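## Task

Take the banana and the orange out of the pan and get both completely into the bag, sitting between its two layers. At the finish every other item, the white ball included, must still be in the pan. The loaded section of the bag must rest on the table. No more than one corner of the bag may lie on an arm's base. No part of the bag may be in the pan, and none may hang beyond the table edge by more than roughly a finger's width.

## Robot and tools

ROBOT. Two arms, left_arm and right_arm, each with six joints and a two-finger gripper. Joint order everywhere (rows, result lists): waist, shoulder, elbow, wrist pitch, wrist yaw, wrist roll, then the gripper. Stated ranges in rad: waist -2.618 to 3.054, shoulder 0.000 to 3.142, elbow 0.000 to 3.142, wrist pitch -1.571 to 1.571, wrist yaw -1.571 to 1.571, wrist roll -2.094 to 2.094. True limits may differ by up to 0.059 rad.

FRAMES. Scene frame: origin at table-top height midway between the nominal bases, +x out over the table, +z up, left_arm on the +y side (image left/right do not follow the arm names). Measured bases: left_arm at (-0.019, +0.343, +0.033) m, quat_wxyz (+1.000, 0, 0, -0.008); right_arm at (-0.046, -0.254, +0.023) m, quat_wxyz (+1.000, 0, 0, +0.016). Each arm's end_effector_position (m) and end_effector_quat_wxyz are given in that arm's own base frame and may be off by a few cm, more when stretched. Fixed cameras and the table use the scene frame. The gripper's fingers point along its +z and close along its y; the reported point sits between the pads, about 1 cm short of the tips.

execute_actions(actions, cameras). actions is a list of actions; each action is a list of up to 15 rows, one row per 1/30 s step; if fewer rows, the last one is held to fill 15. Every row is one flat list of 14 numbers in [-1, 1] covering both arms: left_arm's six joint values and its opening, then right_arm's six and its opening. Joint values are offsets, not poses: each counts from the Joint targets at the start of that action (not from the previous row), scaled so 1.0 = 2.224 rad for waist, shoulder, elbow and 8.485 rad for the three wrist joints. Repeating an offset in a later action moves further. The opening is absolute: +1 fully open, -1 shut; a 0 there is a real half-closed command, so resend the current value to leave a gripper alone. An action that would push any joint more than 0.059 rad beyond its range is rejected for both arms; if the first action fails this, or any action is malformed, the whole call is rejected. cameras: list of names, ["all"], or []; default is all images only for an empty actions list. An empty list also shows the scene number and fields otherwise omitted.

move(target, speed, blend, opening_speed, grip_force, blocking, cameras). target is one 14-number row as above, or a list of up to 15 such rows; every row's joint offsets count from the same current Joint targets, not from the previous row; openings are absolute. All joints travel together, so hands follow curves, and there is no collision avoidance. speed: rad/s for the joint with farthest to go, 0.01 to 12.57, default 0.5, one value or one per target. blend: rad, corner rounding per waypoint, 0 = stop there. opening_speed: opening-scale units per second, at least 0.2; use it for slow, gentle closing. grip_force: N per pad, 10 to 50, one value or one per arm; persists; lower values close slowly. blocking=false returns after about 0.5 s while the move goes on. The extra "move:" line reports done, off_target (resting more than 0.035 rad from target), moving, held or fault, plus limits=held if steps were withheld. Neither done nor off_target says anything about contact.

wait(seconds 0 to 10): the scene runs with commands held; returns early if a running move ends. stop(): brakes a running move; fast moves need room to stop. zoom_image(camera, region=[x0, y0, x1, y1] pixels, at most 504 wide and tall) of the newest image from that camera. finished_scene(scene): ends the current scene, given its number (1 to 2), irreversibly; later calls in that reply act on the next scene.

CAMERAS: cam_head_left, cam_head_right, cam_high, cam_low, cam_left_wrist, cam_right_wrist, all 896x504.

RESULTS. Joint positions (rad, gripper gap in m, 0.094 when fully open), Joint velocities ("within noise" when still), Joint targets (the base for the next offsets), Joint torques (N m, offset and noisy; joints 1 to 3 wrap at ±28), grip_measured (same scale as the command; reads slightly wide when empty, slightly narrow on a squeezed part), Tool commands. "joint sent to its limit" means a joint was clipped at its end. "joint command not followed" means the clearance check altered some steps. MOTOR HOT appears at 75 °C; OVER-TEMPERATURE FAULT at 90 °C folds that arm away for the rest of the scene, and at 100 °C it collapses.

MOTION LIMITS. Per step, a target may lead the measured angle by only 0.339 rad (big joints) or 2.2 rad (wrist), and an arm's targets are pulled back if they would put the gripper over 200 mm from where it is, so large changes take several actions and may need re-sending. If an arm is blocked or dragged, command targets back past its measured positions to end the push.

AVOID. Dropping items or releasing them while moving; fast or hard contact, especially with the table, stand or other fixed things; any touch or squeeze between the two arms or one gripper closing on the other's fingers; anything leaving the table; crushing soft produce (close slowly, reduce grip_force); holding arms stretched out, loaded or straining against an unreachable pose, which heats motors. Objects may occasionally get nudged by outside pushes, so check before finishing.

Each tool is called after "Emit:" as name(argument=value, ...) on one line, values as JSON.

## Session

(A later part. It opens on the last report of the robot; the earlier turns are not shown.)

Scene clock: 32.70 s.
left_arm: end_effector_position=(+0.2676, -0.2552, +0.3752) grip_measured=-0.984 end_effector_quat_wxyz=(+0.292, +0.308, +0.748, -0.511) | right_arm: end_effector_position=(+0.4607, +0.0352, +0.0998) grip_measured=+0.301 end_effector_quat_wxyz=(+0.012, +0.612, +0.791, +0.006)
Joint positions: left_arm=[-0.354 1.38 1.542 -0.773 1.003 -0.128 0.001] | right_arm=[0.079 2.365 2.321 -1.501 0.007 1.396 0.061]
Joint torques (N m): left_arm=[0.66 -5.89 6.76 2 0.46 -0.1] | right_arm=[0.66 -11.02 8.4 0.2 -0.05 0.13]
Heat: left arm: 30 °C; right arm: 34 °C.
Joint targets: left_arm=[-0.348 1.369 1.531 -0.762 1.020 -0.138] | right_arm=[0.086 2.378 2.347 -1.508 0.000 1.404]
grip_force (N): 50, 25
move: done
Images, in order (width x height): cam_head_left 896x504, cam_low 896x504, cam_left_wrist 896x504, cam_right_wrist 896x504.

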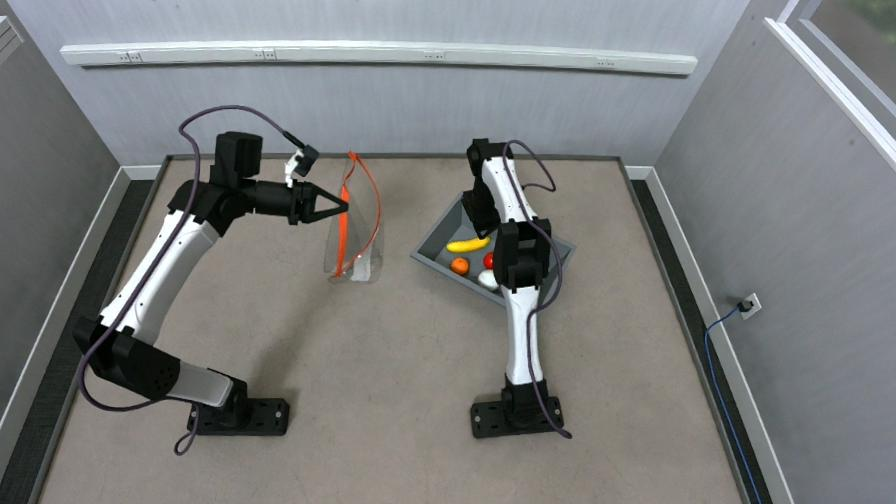

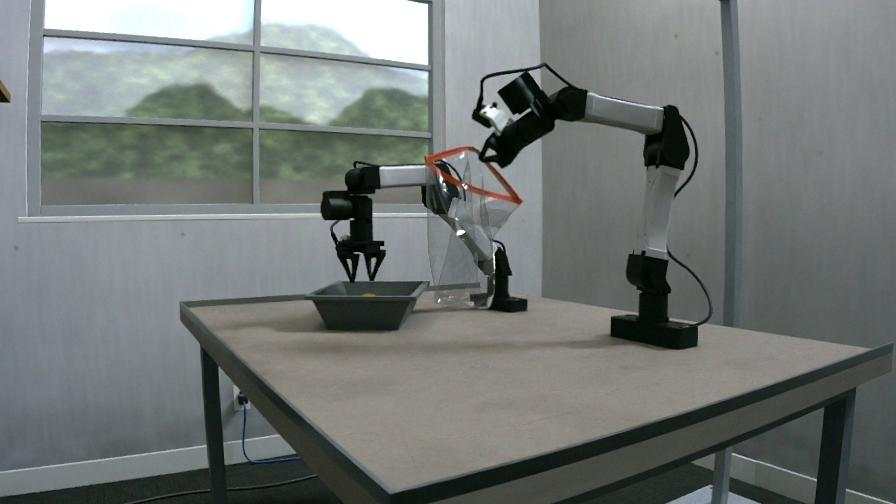

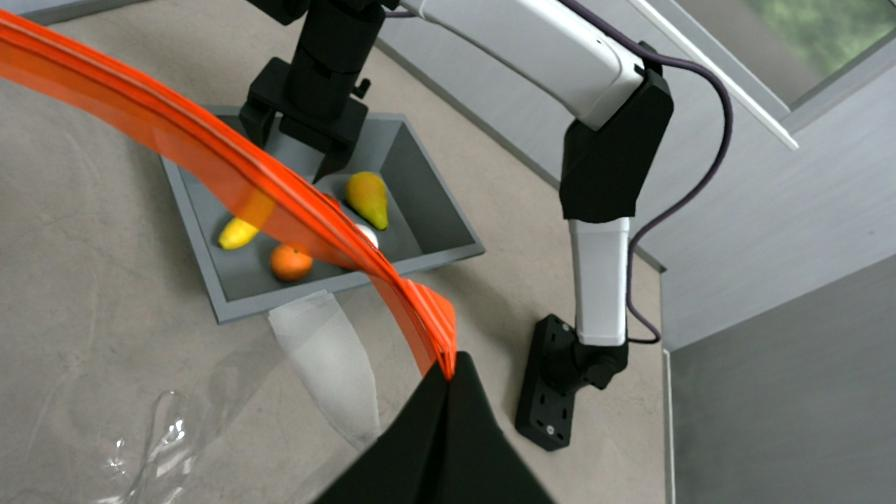

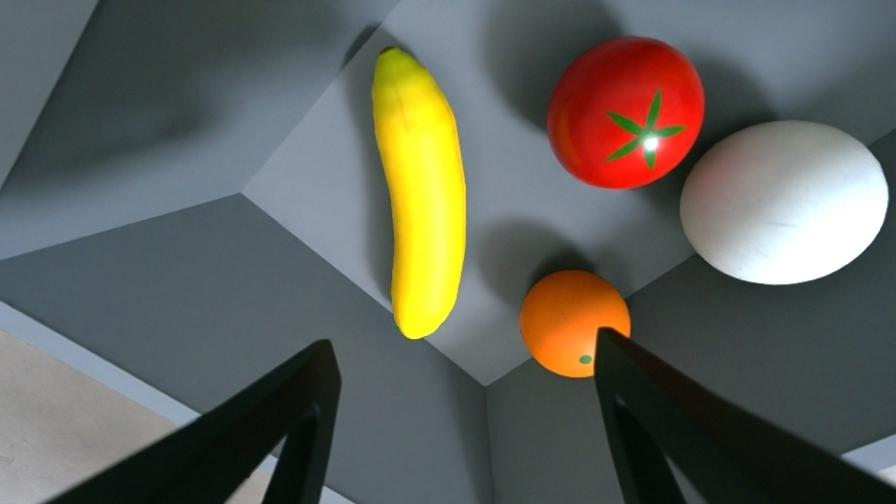

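Emit:
move(target=[[0,0,0,0,0,0,-1,0.0068,0.0216,-0.0522,0.0192,0,0.0018,0.3],[0,0,0,0,0,0,-1,0.0068,0.0281,-0.1331,0.0421,0,0.0018,0.3]], speed=[0.4,0.2], blend=[0.03,0], cameras=["cam_right_wrist"])

Scene clock: 35.53 s.
left_arm: end_effector_position=(+0.2676, -0.2552, +0.3753) grip_measured=-0.984 end_effector_quat_wxyz=(+0.292, +0.308, +0.748, -0.511) | right_arm: end_effector_position=(+0.4759, +0.0442, +0.0044) grip_measured=+0.301 end_effector_quat_wxyz=(+0.015, +0.612, +0.791, +0.009)
Joint positions: left_arm=[-0.354 1.38 1.542 -0.772 1.003 -0.128 0.001] | right_arm=[0.095 2.428 2.053 -1.162 0.007 1.411 0.061]
Joint torques (N m): left_arm=[0.66 -5.91 6.69 2 0.46 -0.1] | right_arm=[0.57 -11.56 5.87 0.36 -0.04 0.13]
Heat: left arm: 30 °C; right arm: 35 °C.
Joint targets: left_arm=[-0.348 1.369 1.531 -0.762 1.020 -0.139] | right_arm=[0.101 2.441 2.051 -1.151 0.000 1.419]
grip_force (N): 50, 25
move: done
Images, in order (width x height): cam_right_wrist 896x504.

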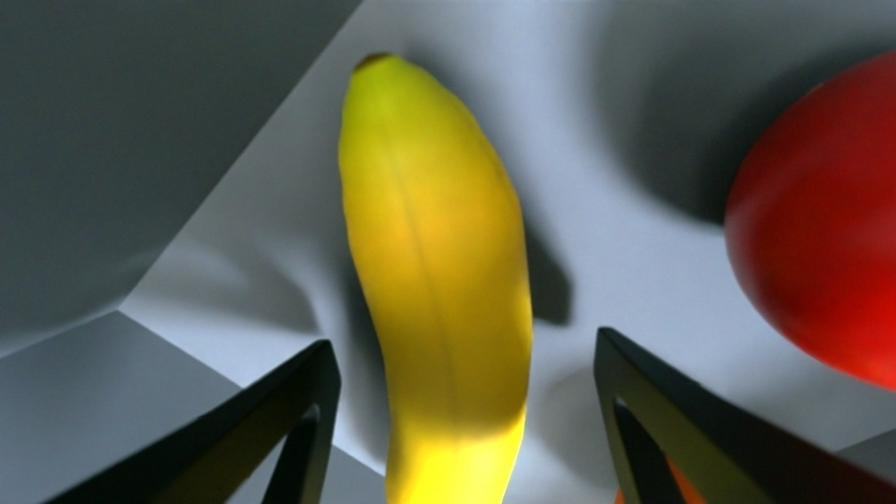

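Emit:
move(target=[0,0,0,0,0,0,-1,0,0,0,0,0,0,-1], opening_speed=0.5, cameras=["cam_right_wrist"])

Scene clock: 38.50 s.
left_arm: end_effector_position=(+0.2676, -0.2552, +0.3753) grip_measured=-0.984 end_effector_quat_wxyz=(+0.292, +0.308, +0.748, -0.511) | right_arm: end_effector_position=(+0.4762, +0.0442, +0.0044) grip_measured=-0.417 end_effector_quat_wxyz=(+0.015, +0.612, +0.791, +0.009)
Joint positions: left_arm=[-0.354 1.38 1.542 -0.772 1.003 -0.128 0.001] | right_arm=[0.095 2.428 2.053 -1.161 0.007 1.411 0.027]
Joint torques (N m): left_arm=[0.65 -5.9 6.75 2.02 0.47 -0.1] | right_arm=[0.57 -11.56 5.87 0.39 -0.04 0.13]
Heat: left arm: 30 °C; right arm: 36 °C.
Joint targets: left_arm=[-0.348 1.369 1.531 -0.762 1.020 -0.139] | right_arm=[0.101 2.441 2.051 -1.151 0.000 1.419]
grip_force (N): 50, 25
move: done
Images, in order (width x height): cam_right_wrist 896x504.

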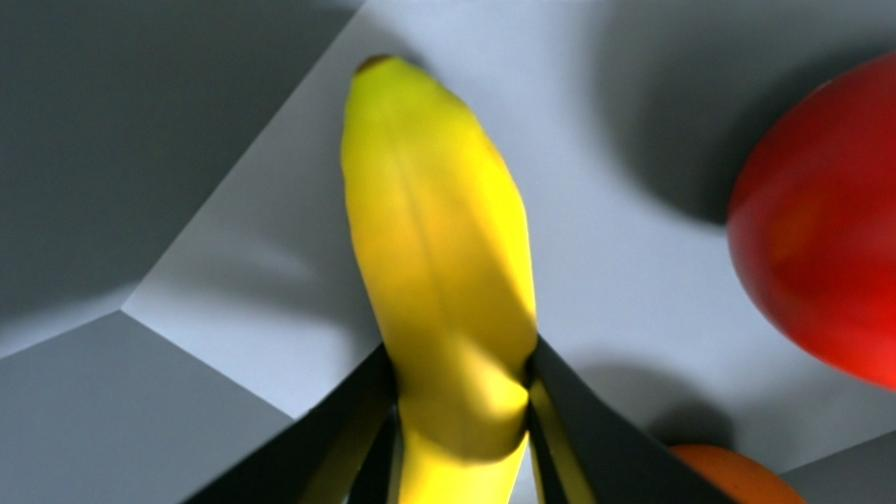

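Emit:
move(target=[[0,0,0,0,0,0,-1,0,-0.0067,0.0809,-0.0229,0,0,-1],[0,0,0,0,0,0,-1,0,-0.0952,0.0180,-0.0249,0,0,-1],[0,-0.0333,-0.1727,0.0364,0,0,-1,0.0991,-0.2592,0.0072,-0.0470,-0.1001,-0.1326,-1]], speed=[0.3,0.4,0.6], blend=[0.05,0.05,0], cameras=["all"])

Emit:
zoom_image(camera="cam_head_left", region=[290, 180, 440, 330])

Emit:
zoom_image(camera="cam_low", region=[390, 130, 560, 330])

Scene clock: 44.20 s.
left_arm: end_effector_position=(+0.2691, -0.2559, +0.2914) grip_measured=-0.984 end_effector_quat_wxyz=(+0.286, +0.306, +0.750, -0.511) | right_arm: end_effector_position=(+0.3150, +0.2387, +0.2771) grip_measured=-0.417 end_effector_quat_wxyz=(-0.038, -0.045, +0.909, +0.412)
Joint positions: left_arm=[-0.354 1.317 1.157 -0.463 1.004 -0.128 0.001] | right_arm=[0.316 1.9 2.071 -1.547 -0.835 0.304 0.027]
Joint torques (N m): left_arm=[0.7 -6.64 7.34 2 0.47 -0.1] | right_arm=[0.53 -11.84 5.5 0.59 -0.55 -0.09]
Heat: left arm: 30 °C; right arm: 39 °C.
Joint targets: left_arm=[-0.348 1.295 1.147 -0.453 1.020 -0.138] | right_arm=[0.321 1.864 2.067 -1.550 -0.850 0.294]
grip_force (N): 50, 25
move: done

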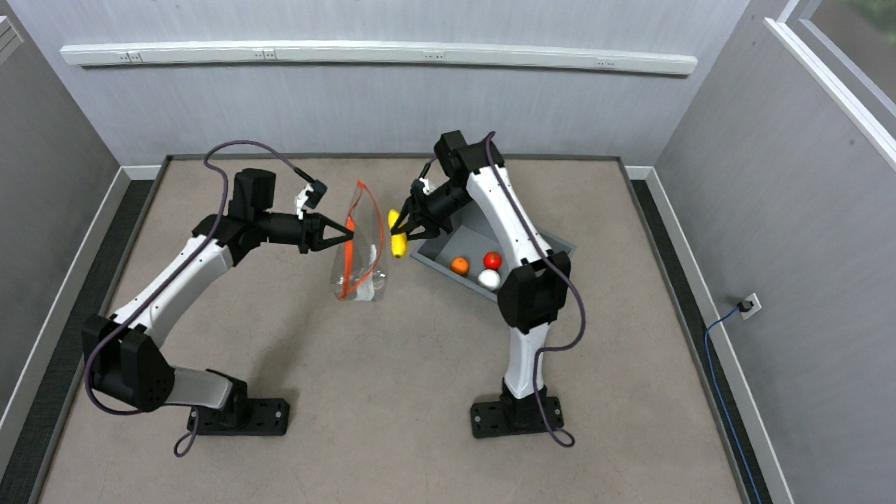

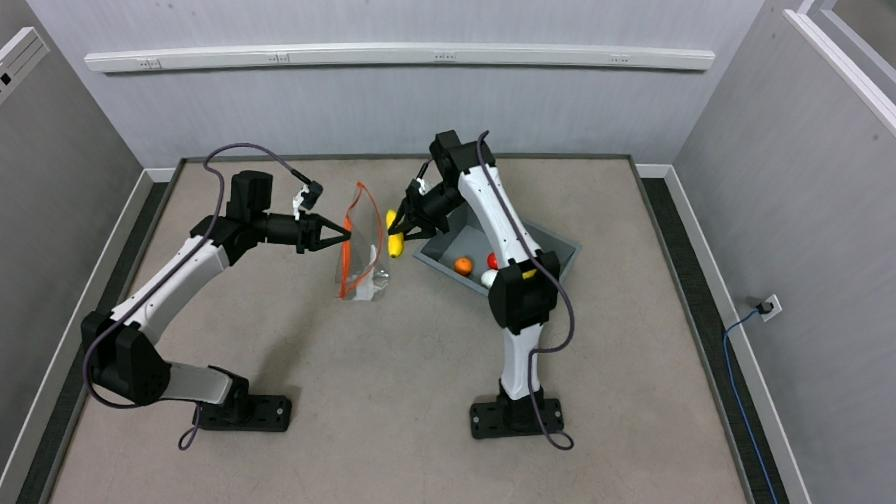

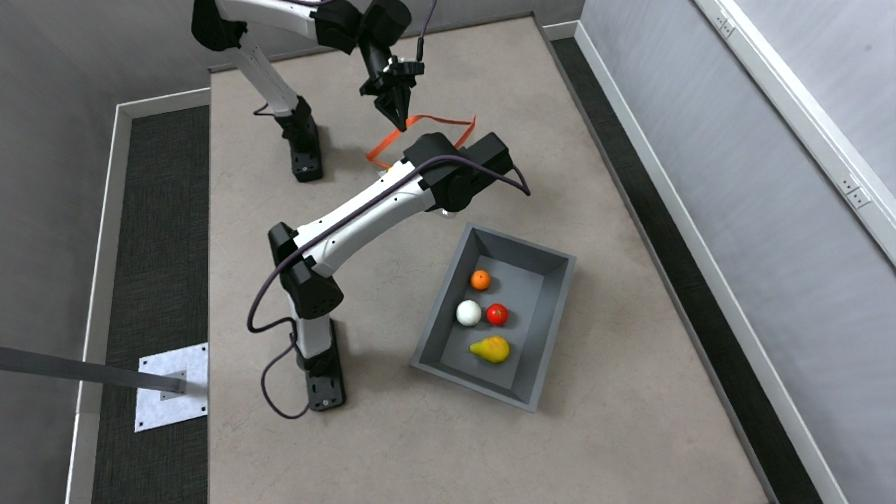

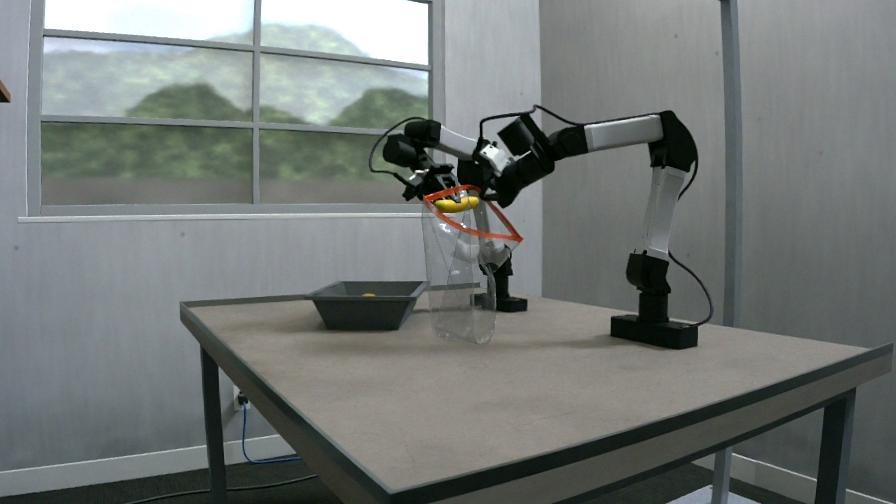

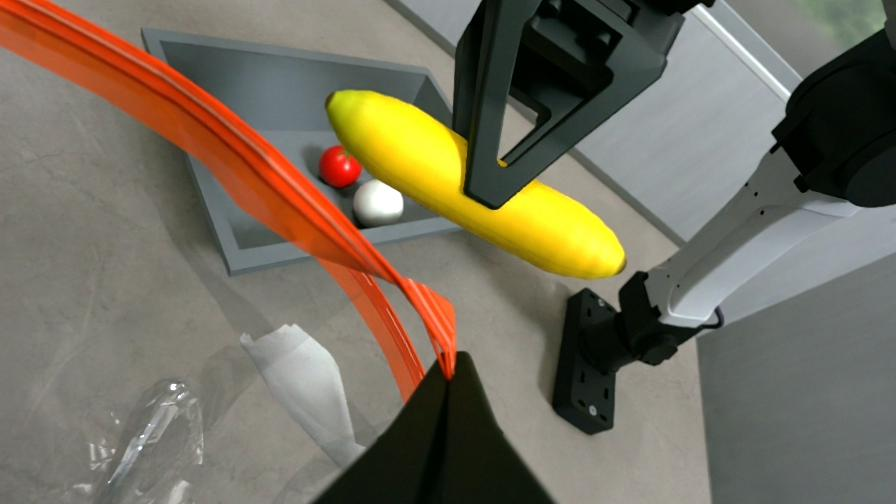

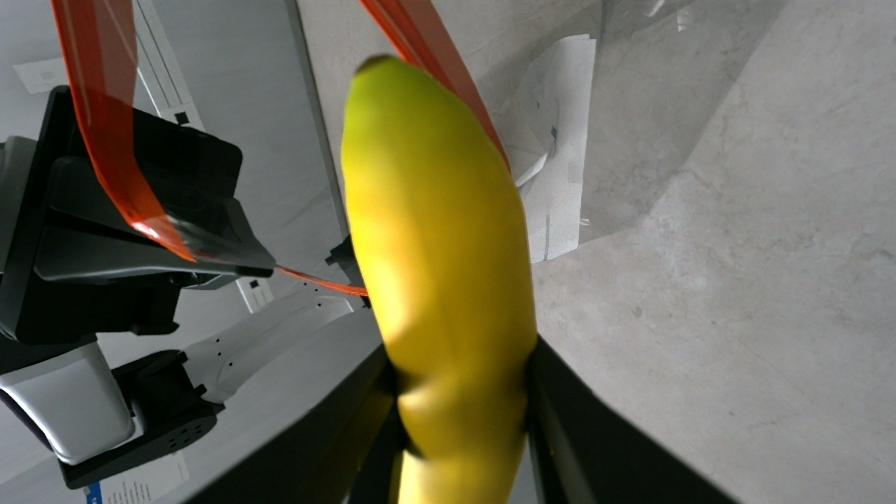

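Scaled by 3.360 from the camera's 896x504 image, which has a finer 1280x720 frame.

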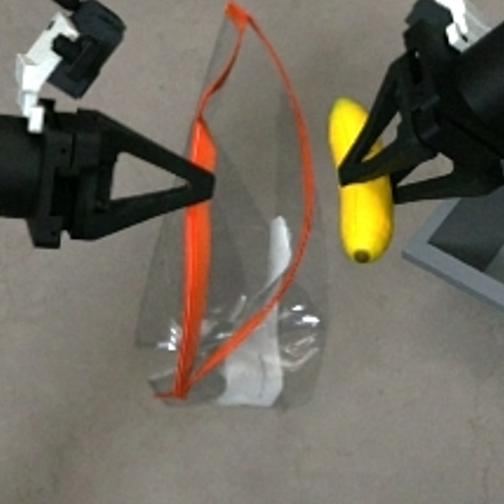

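Scaled by 2.520 from the camera's 896x504 image, which has a finer 1280x720 frame.

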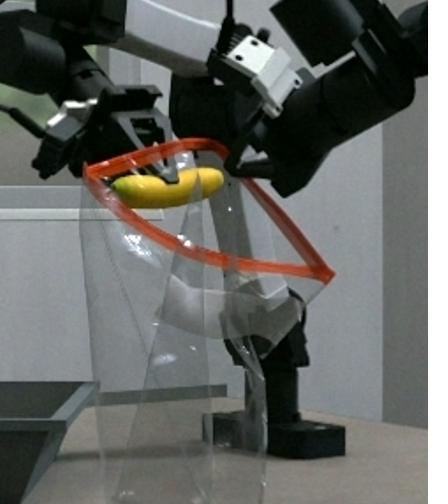

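Emit:
move(target=[[0,0,0,0,0,0,-1,0.0605,0.0090,-0.0274,0.0260,0.0047,0.0224,-1],[0,0,0,0,0,0,-1,0.1147,0.0117,-0.1075,0.0608,0.0105,0.0408,-1]], speed=0.35, blend=[0.03,0], cameras=["cam_right_wrist","cam_left_wrist","cam_head_left","cam_low"])

Emit:
zoom_image(camera="cam_head_left", region=[290, 180, 440, 330])

Emit:
zoom_image(camera="cam_low", region=[390, 150, 560, 350])

Scene clock: 47.63 s.
left_arm: end_effector_position=(+0.2691, -0.2559, +0.2915) grip_measured=-0.984 end_effector_quat_wxyz=(+0.286, +0.306, +0.750, -0.511) | right_arm: end_effector_position=(+0.3050, +0.3398, +0.2263) grip_measured=-0.417 end_effector_quat_wxyz=(-0.037, -0.055, +0.906, +0.417)
Joint positions: left_arm=[-0.354 1.317 1.157 -0.463 1.004 -0.128 0.001] | right_arm=[0.572 1.9 1.83 -1.052 -0.766 0.634 0.027]
Joint torques (N m): left_arm=[0.69 -6.64 7.3 2 0.47 -0.11] | right_arm=[0.25 -10.32 6.5 1.24 -0.28 0.02]
Heat: left arm: 30 °C; right arm: 40 °C.
Joint targets: left_arm=[-0.348 1.295 1.147 -0.453 1.020 -0.138] | right_arm=[0.576 1.890 1.828 -1.034 -0.761 0.640]
grip_force (N): 50, 25
move: done
Images, in order (width x height): cam_head_left 896x504, cam_low 896x504, cam_left_wrist 896x504, cam_right_wrist 896x504.

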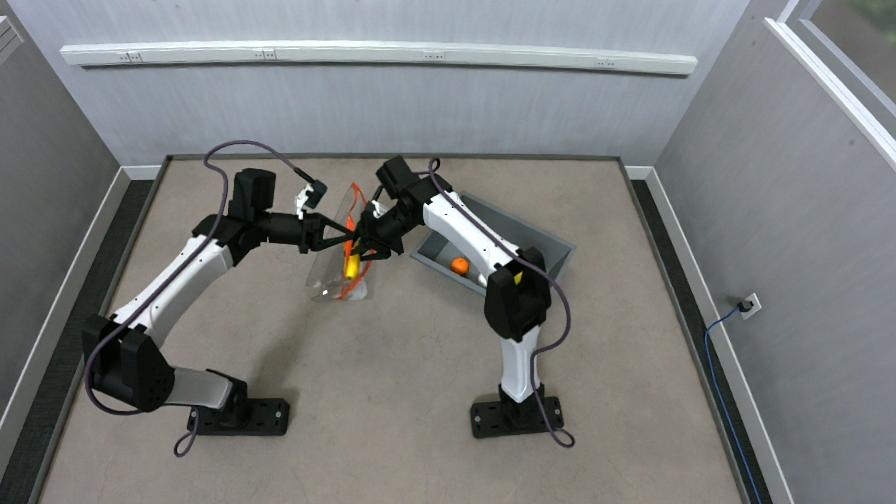

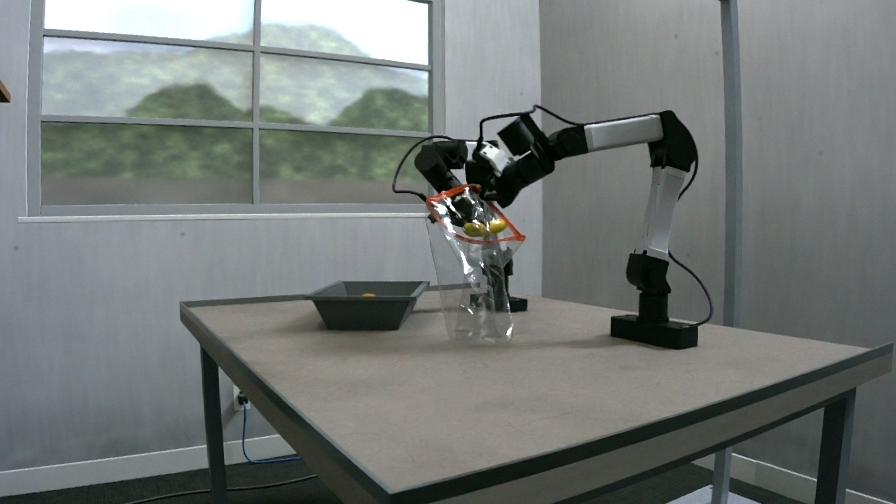

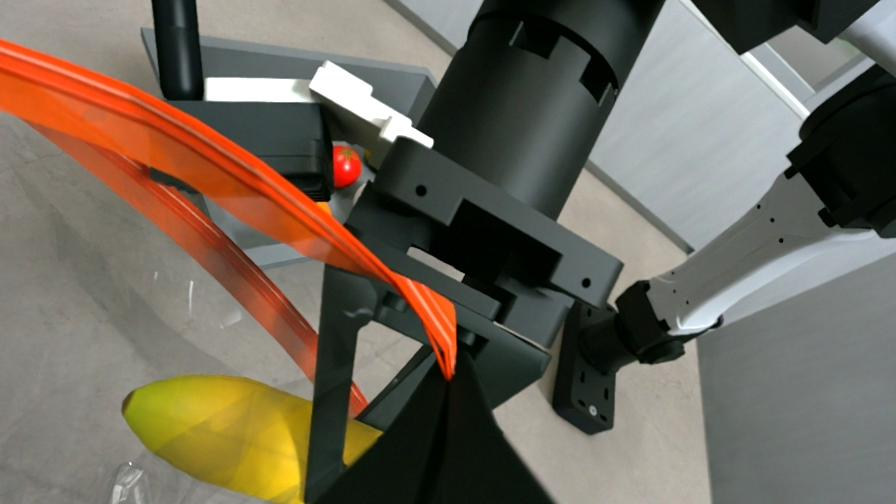

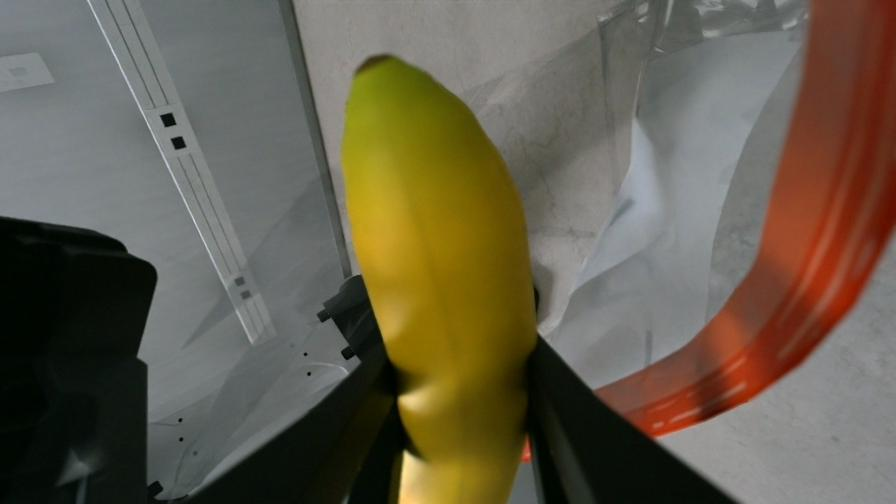

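Scaled by 3.360 from the camera's 896x504 image, which has a finer 1280x720 frame.

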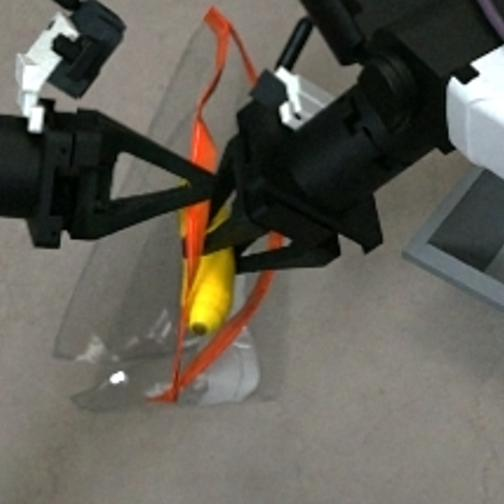

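Scaled by 2.520 from the camera's 896x504 image, which has a finer 1280x720 frame.

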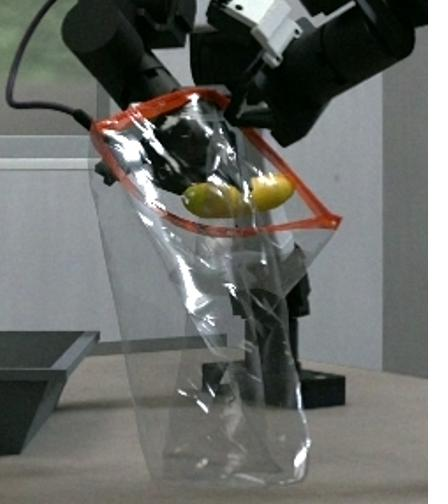

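Emit:
move(target=[[0,0.0355,-0.1924,0.0599,0,0,-1,0,0.0126,-0.1996,0.0556,0,0,-1],[0,0.0355,-0.1924,0.0599,0,0,-1,0,0.0126,-0.1996,0.0556,0,0,0.05]], speed=0.35, opening_speed=0.5, cameras=["cam_right_wrist","cam_left_wrist","cam_head_left","cam_low"])

Emit:
zoom_image(camera="cam_head_left", region=[290, 180, 440, 330])

Emit:
zoom_image(camera="cam_low", region=[390, 170, 560, 370])

Scene clock: 52.73 s.
left_arm: end_effector_position=(+0.2657, -0.2547, +0.1810) grip_measured=-0.984 end_effector_quat_wxyz=(+0.299, +0.312, +0.743, -0.511) | right_arm: end_effector_position=(+0.3044, +0.3392, +0.1134) grip_measured=+0.049 end_effector_quat_wxyz=(-0.029, -0.058, +0.905, +0.421)
Joint positions: left_arm=[-0.354 1.365 0.727 0.046 1.005 -0.128 0.001] | right_arm=[0.572 1.909 1.384 -0.579 -0.765 0.635 0.049]
Joint torques (N m): left_arm=[0.66 -4.27 7.08 2.01 0.44 -0.11] | right_arm=[0.43 -8.68 6.56 1.22 -0.29 0.06]
Heat: left arm: 30 °C; right arm: 40 °C.
Joint targets: left_arm=[-0.348 1.374 0.719 0.055 1.020 -0.138] | right_arm=[0.576 1.918 1.384 -0.562 -0.760 0.640]
grip_force (N): 50, 25
move: done
Images, in order (width x height): cam_head_left 896x504, cam_low 896x504, cam_left_wrist 896x504, cam_right_wrist 896x504.

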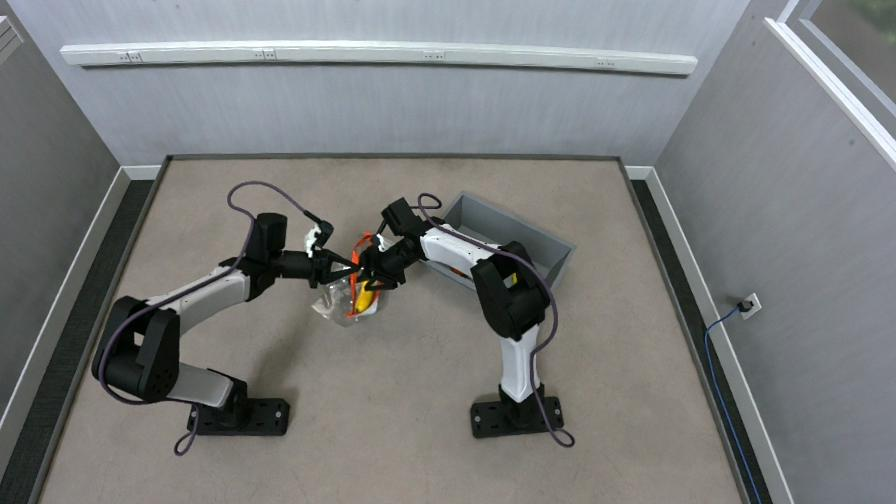

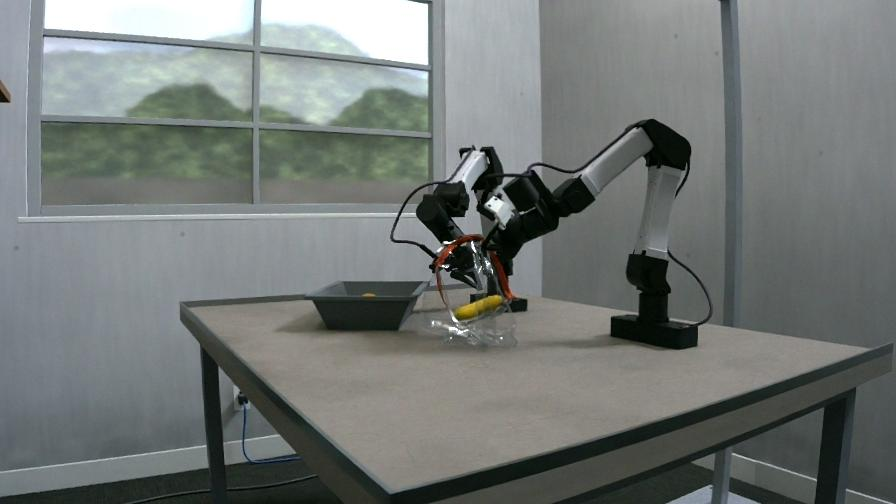

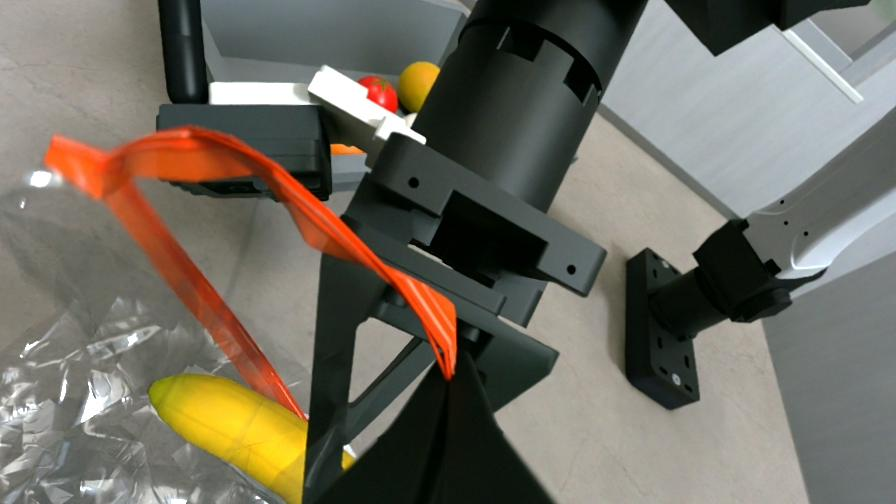

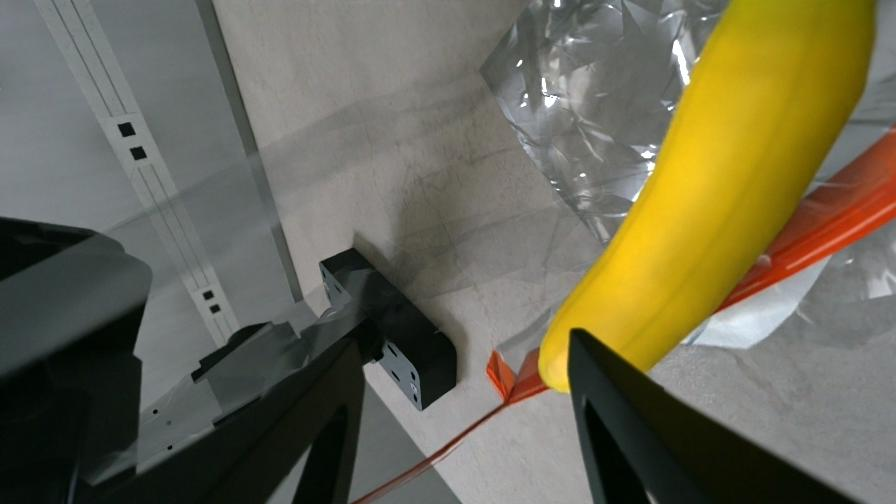

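Scaled by 3.360 from the camera's 896x504 image, which has a finer 1280x720 frame.

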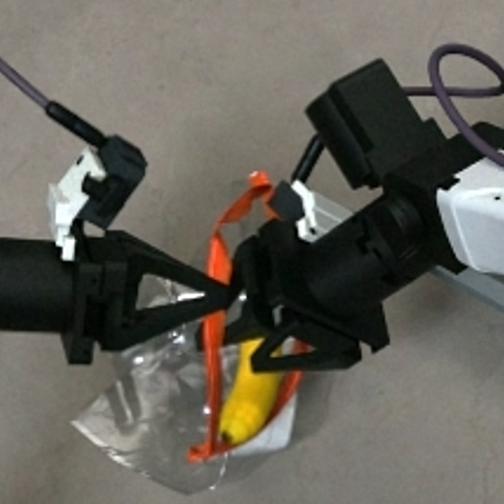

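Scaled by 2.520 from the camera's 896x504 image, which has a finer 1280x720 frame.

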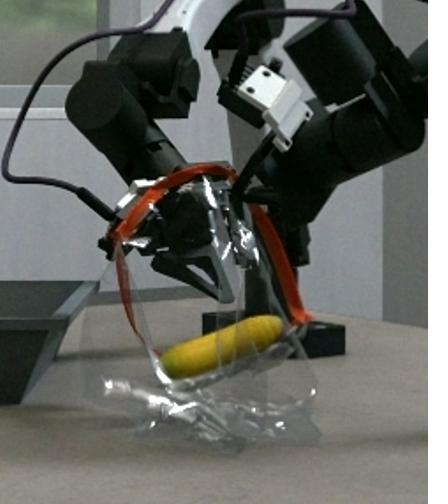

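Emit:
move(target=[[0,0,0,0,0,0,-1,-0.1088,-0.0445,0.1115,-0.0690,-0.0102,-0.0387,0.05],[0,-0.0355,0.1924,-0.0599,0,0,-1,-0.1790,0.0472,0.2109,-0.0988,0.0896,0.0059,0.5]], speed=[0.35,0.5], cameras=["cam_right_wrist","cam_left_wrist","cam_head_left","cam_low"])

Emit:
zoom_image(camera="cam_head_left", region=[290, 180, 440, 330])

Emit:
zoom_image(camera="cam_low", region=[390, 170, 560, 370])

Scene clock: 59.10 s.
left_arm: end_effector_position=(+0.2675, -0.2554, +0.2835) grip_measured=-0.984 end_effector_quat_wxyz=(+0.283, +0.305, +0.752, -0.512) | right_arm: end_effector_position=(+0.3758, +0.0713, +0.1186) grip_measured=+0.499 end_effector_quat_wxyz=(-0.006, +0.248, +0.969, +0.004)
Joint positions: left_arm=[-0.354 1.312 1.124 -0.442 1.005 -0.128 0.001] | right_arm=[0.182 2.011 1.827 -1.394 -0.011 0.684 0.07]
Joint torques (N m): left_arm=[0.69 -6.22 10.55 1.75 0.46 -0.11] | right_arm=[-0.39 -8.61 8.57 0.19 0.11 0.12]
Heat: left arm: 30 °C; right arm: 40 °C.
Joint targets: left_arm=[-0.348 1.295 1.147 -0.453 1.020 -0.138] | right_arm=[0.178 2.023 1.853 -1.400 0.000 0.690]
grip_force (N): 50, 25
move: done
Images, in order (width x height): cam_head_left 896x504, cam_low 896x504, cam_left_wrist 896x504, cam_right_wrist 896x504.

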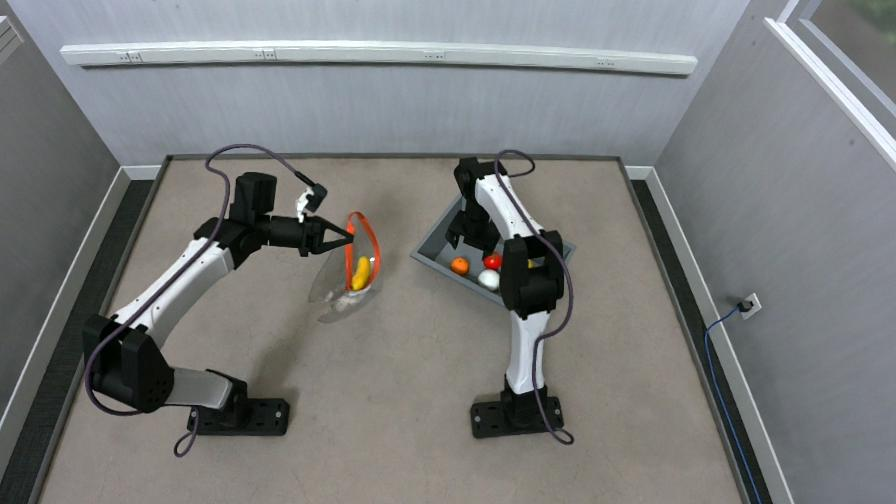

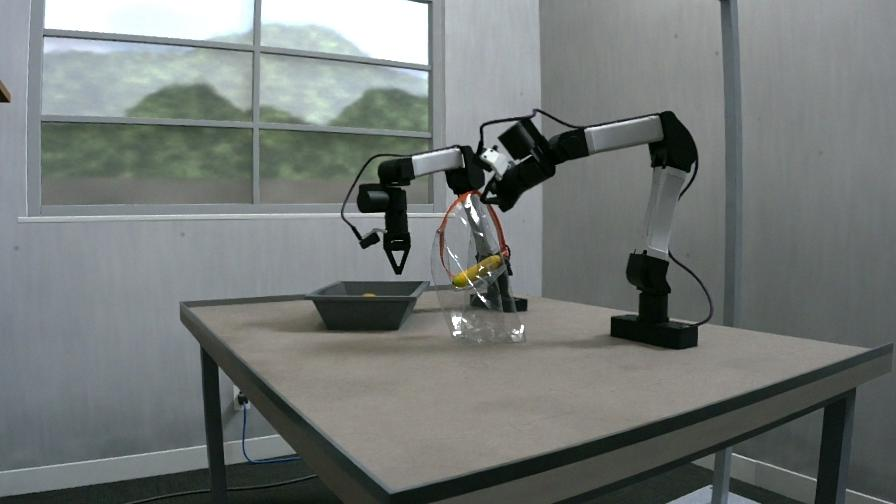

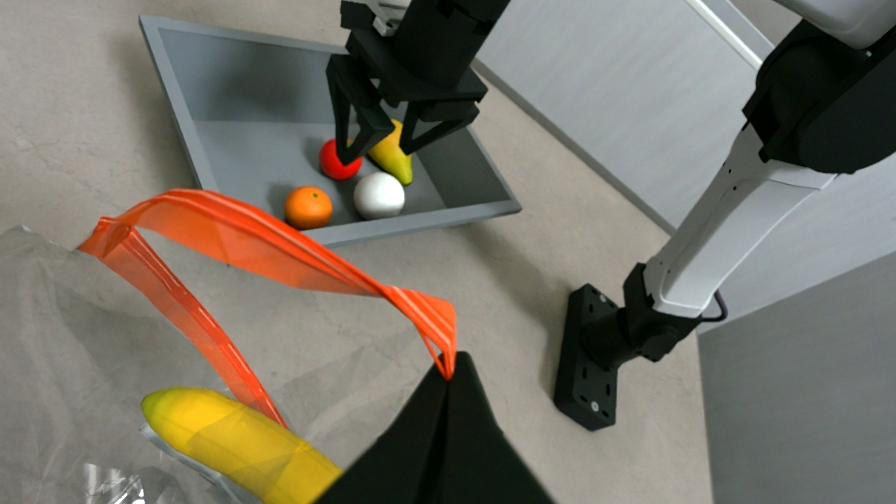

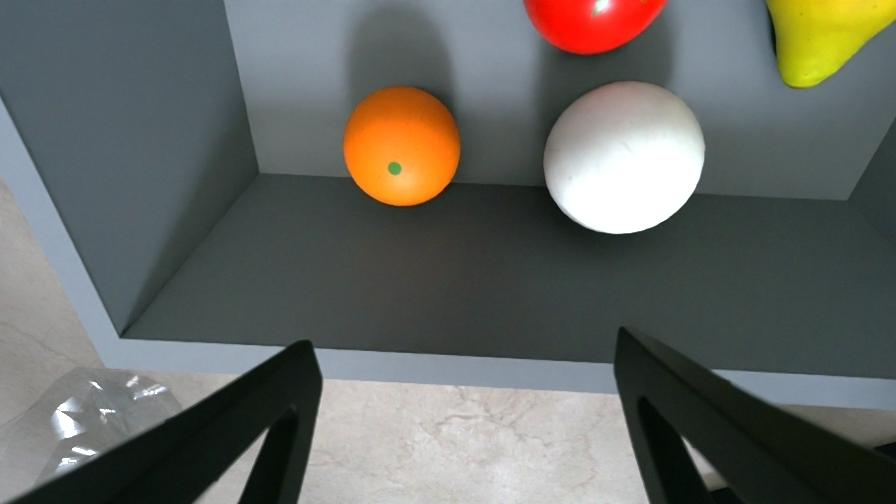

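Scaled by 3.360 from the camera's 896x504 image, which has a finer 1280x720 frame.

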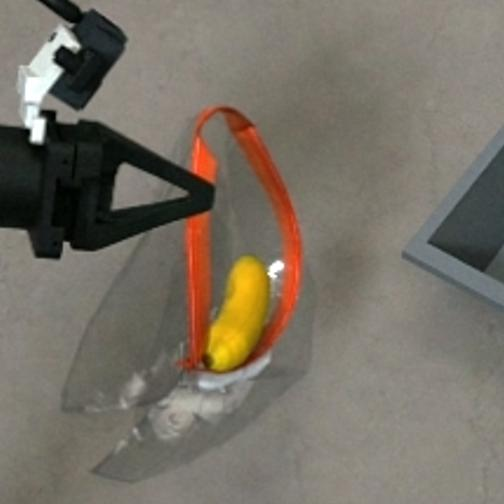

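Scaled by 2.520 from the camera's 896x504 image, which has a finer 1280x720 frame.

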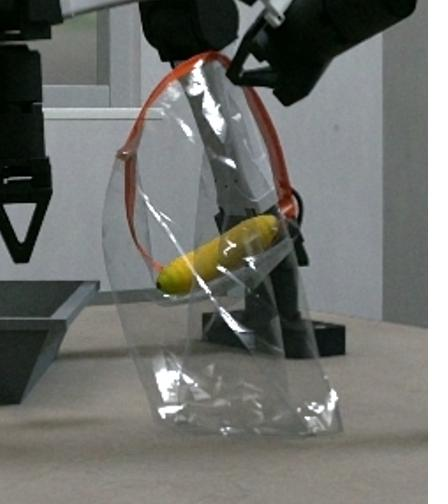

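Emit:
move(target=[[0,0.0333,0.1727,-0.0364,0,0,-1,0.0121,0.0495,-0.0328,0.0216,0,0.0033,0.4],[0,0.0333,0.1727,-0.0364,0,0,-1,0.0121,0.0701,-0.0989,0.0443,0,0.0033,0.4]], speed=[0.4,0.25], cameras=["cam_right_wrist","cam_left_wrist","cam_head_left","cam_low"])

Emit:
zoom_image(camera="cam_head_left", region=[290, 180, 440, 330])

Emit:
zoom_image(camera="cam_low", region=[390, 150, 560, 350])

Scene clock: 63.97 s.
left_arm: end_effector_position=(+0.2639, -0.2541, +0.3733) grip_measured=-0.984 end_effector_quat_wxyz=(+0.295, +0.310, +0.745, -0.512) | right_arm: end_effector_position=(+0.4018, +0.0827, +0.0107) grip_measured=+0.401 end_effector_quat_wxyz=(-0.002, +0.253, +0.967, +0.005)
Joint positions: left_arm=[-0.354 1.359 1.51 -0.752 1.005 -0.129 0.001] | right_arm=[0.198 2.168 1.634 -1.036 -0.01 0.711 0.066]
Joint torques (N m): left_arm=[0.64 -4.07 9.87 1.79 0.44 -0.1] | right_arm=[0.65 -9.8 5.71 0.41 0.11 0.13]
Heat: left arm: 31 °C; right arm: 40 °C.
Joint targets: left_arm=[-0.348 1.369 1.531 -0.762 1.020 -0.139] | right_arm=[0.205 2.179 1.633 -1.025 0.000 0.718]
grip_force (N): 50, 25
move: done
Images, in order (width x height): cam_head_left 896x504, cam_low 896x504, cam_left_wrist 896x504, cam_right_wrist 896x504.

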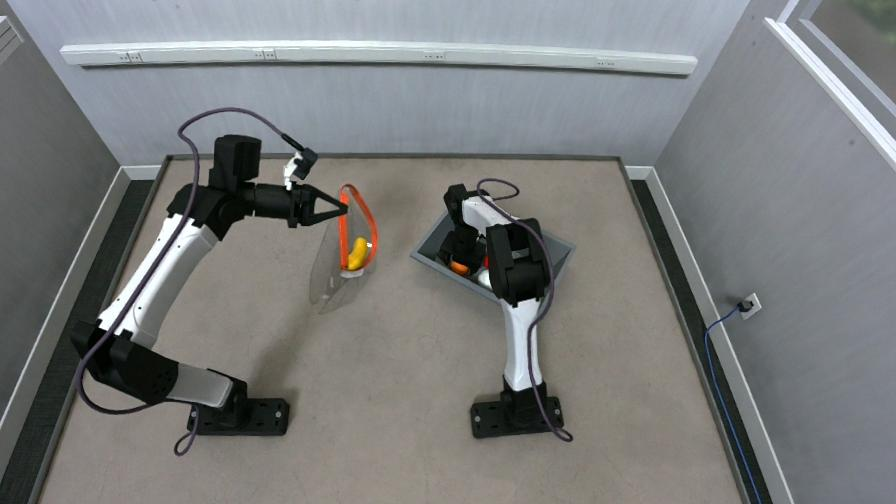

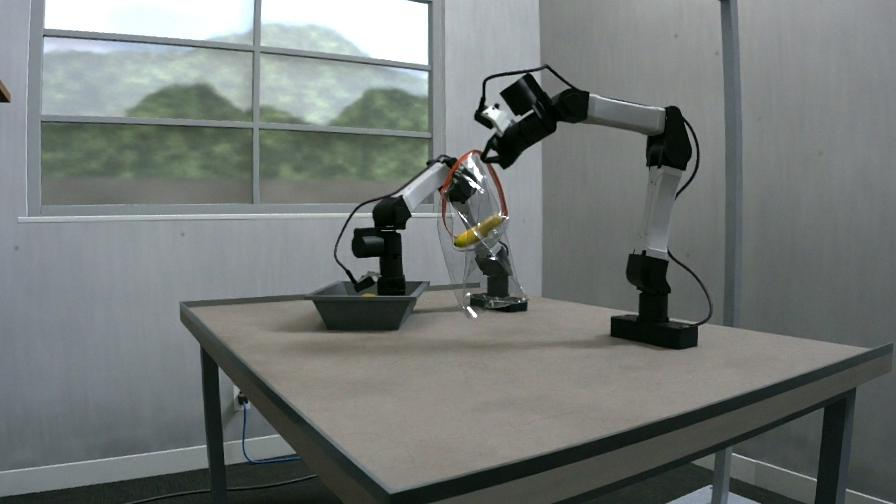

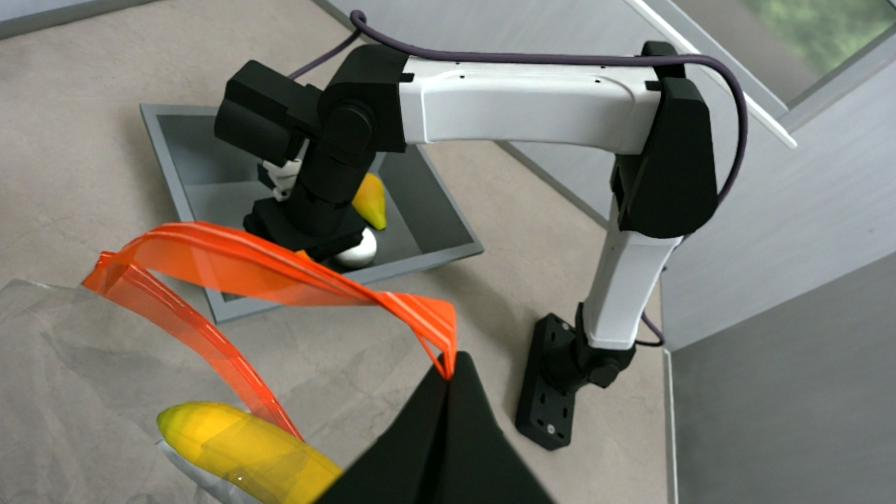

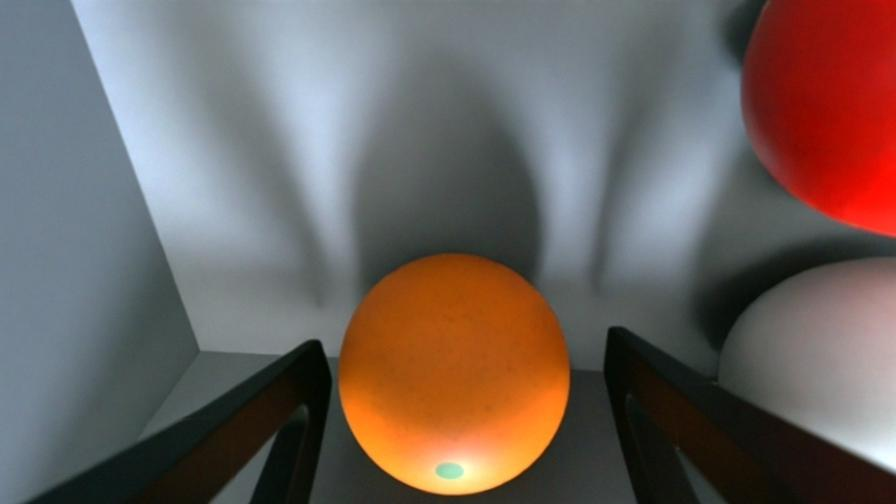

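Scaled by 3.360 from the camera's 896x504 image, which has a finer 1280x720 frame.

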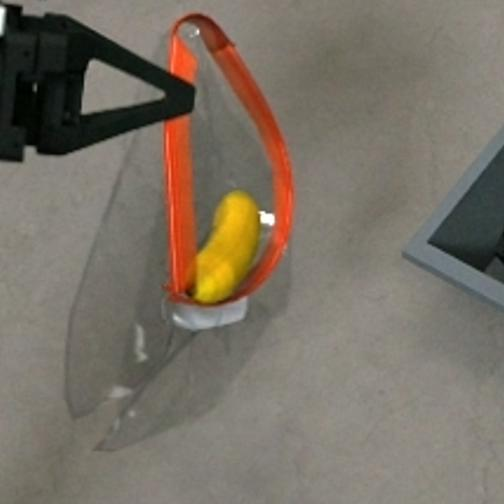

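Scaled by 2.520 from the camera's 896x504 image, which has a finer 1280x720 frame.

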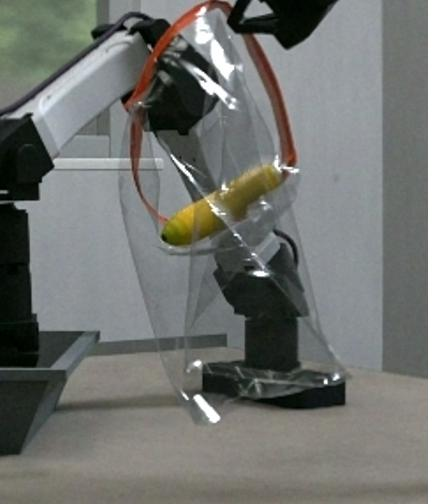

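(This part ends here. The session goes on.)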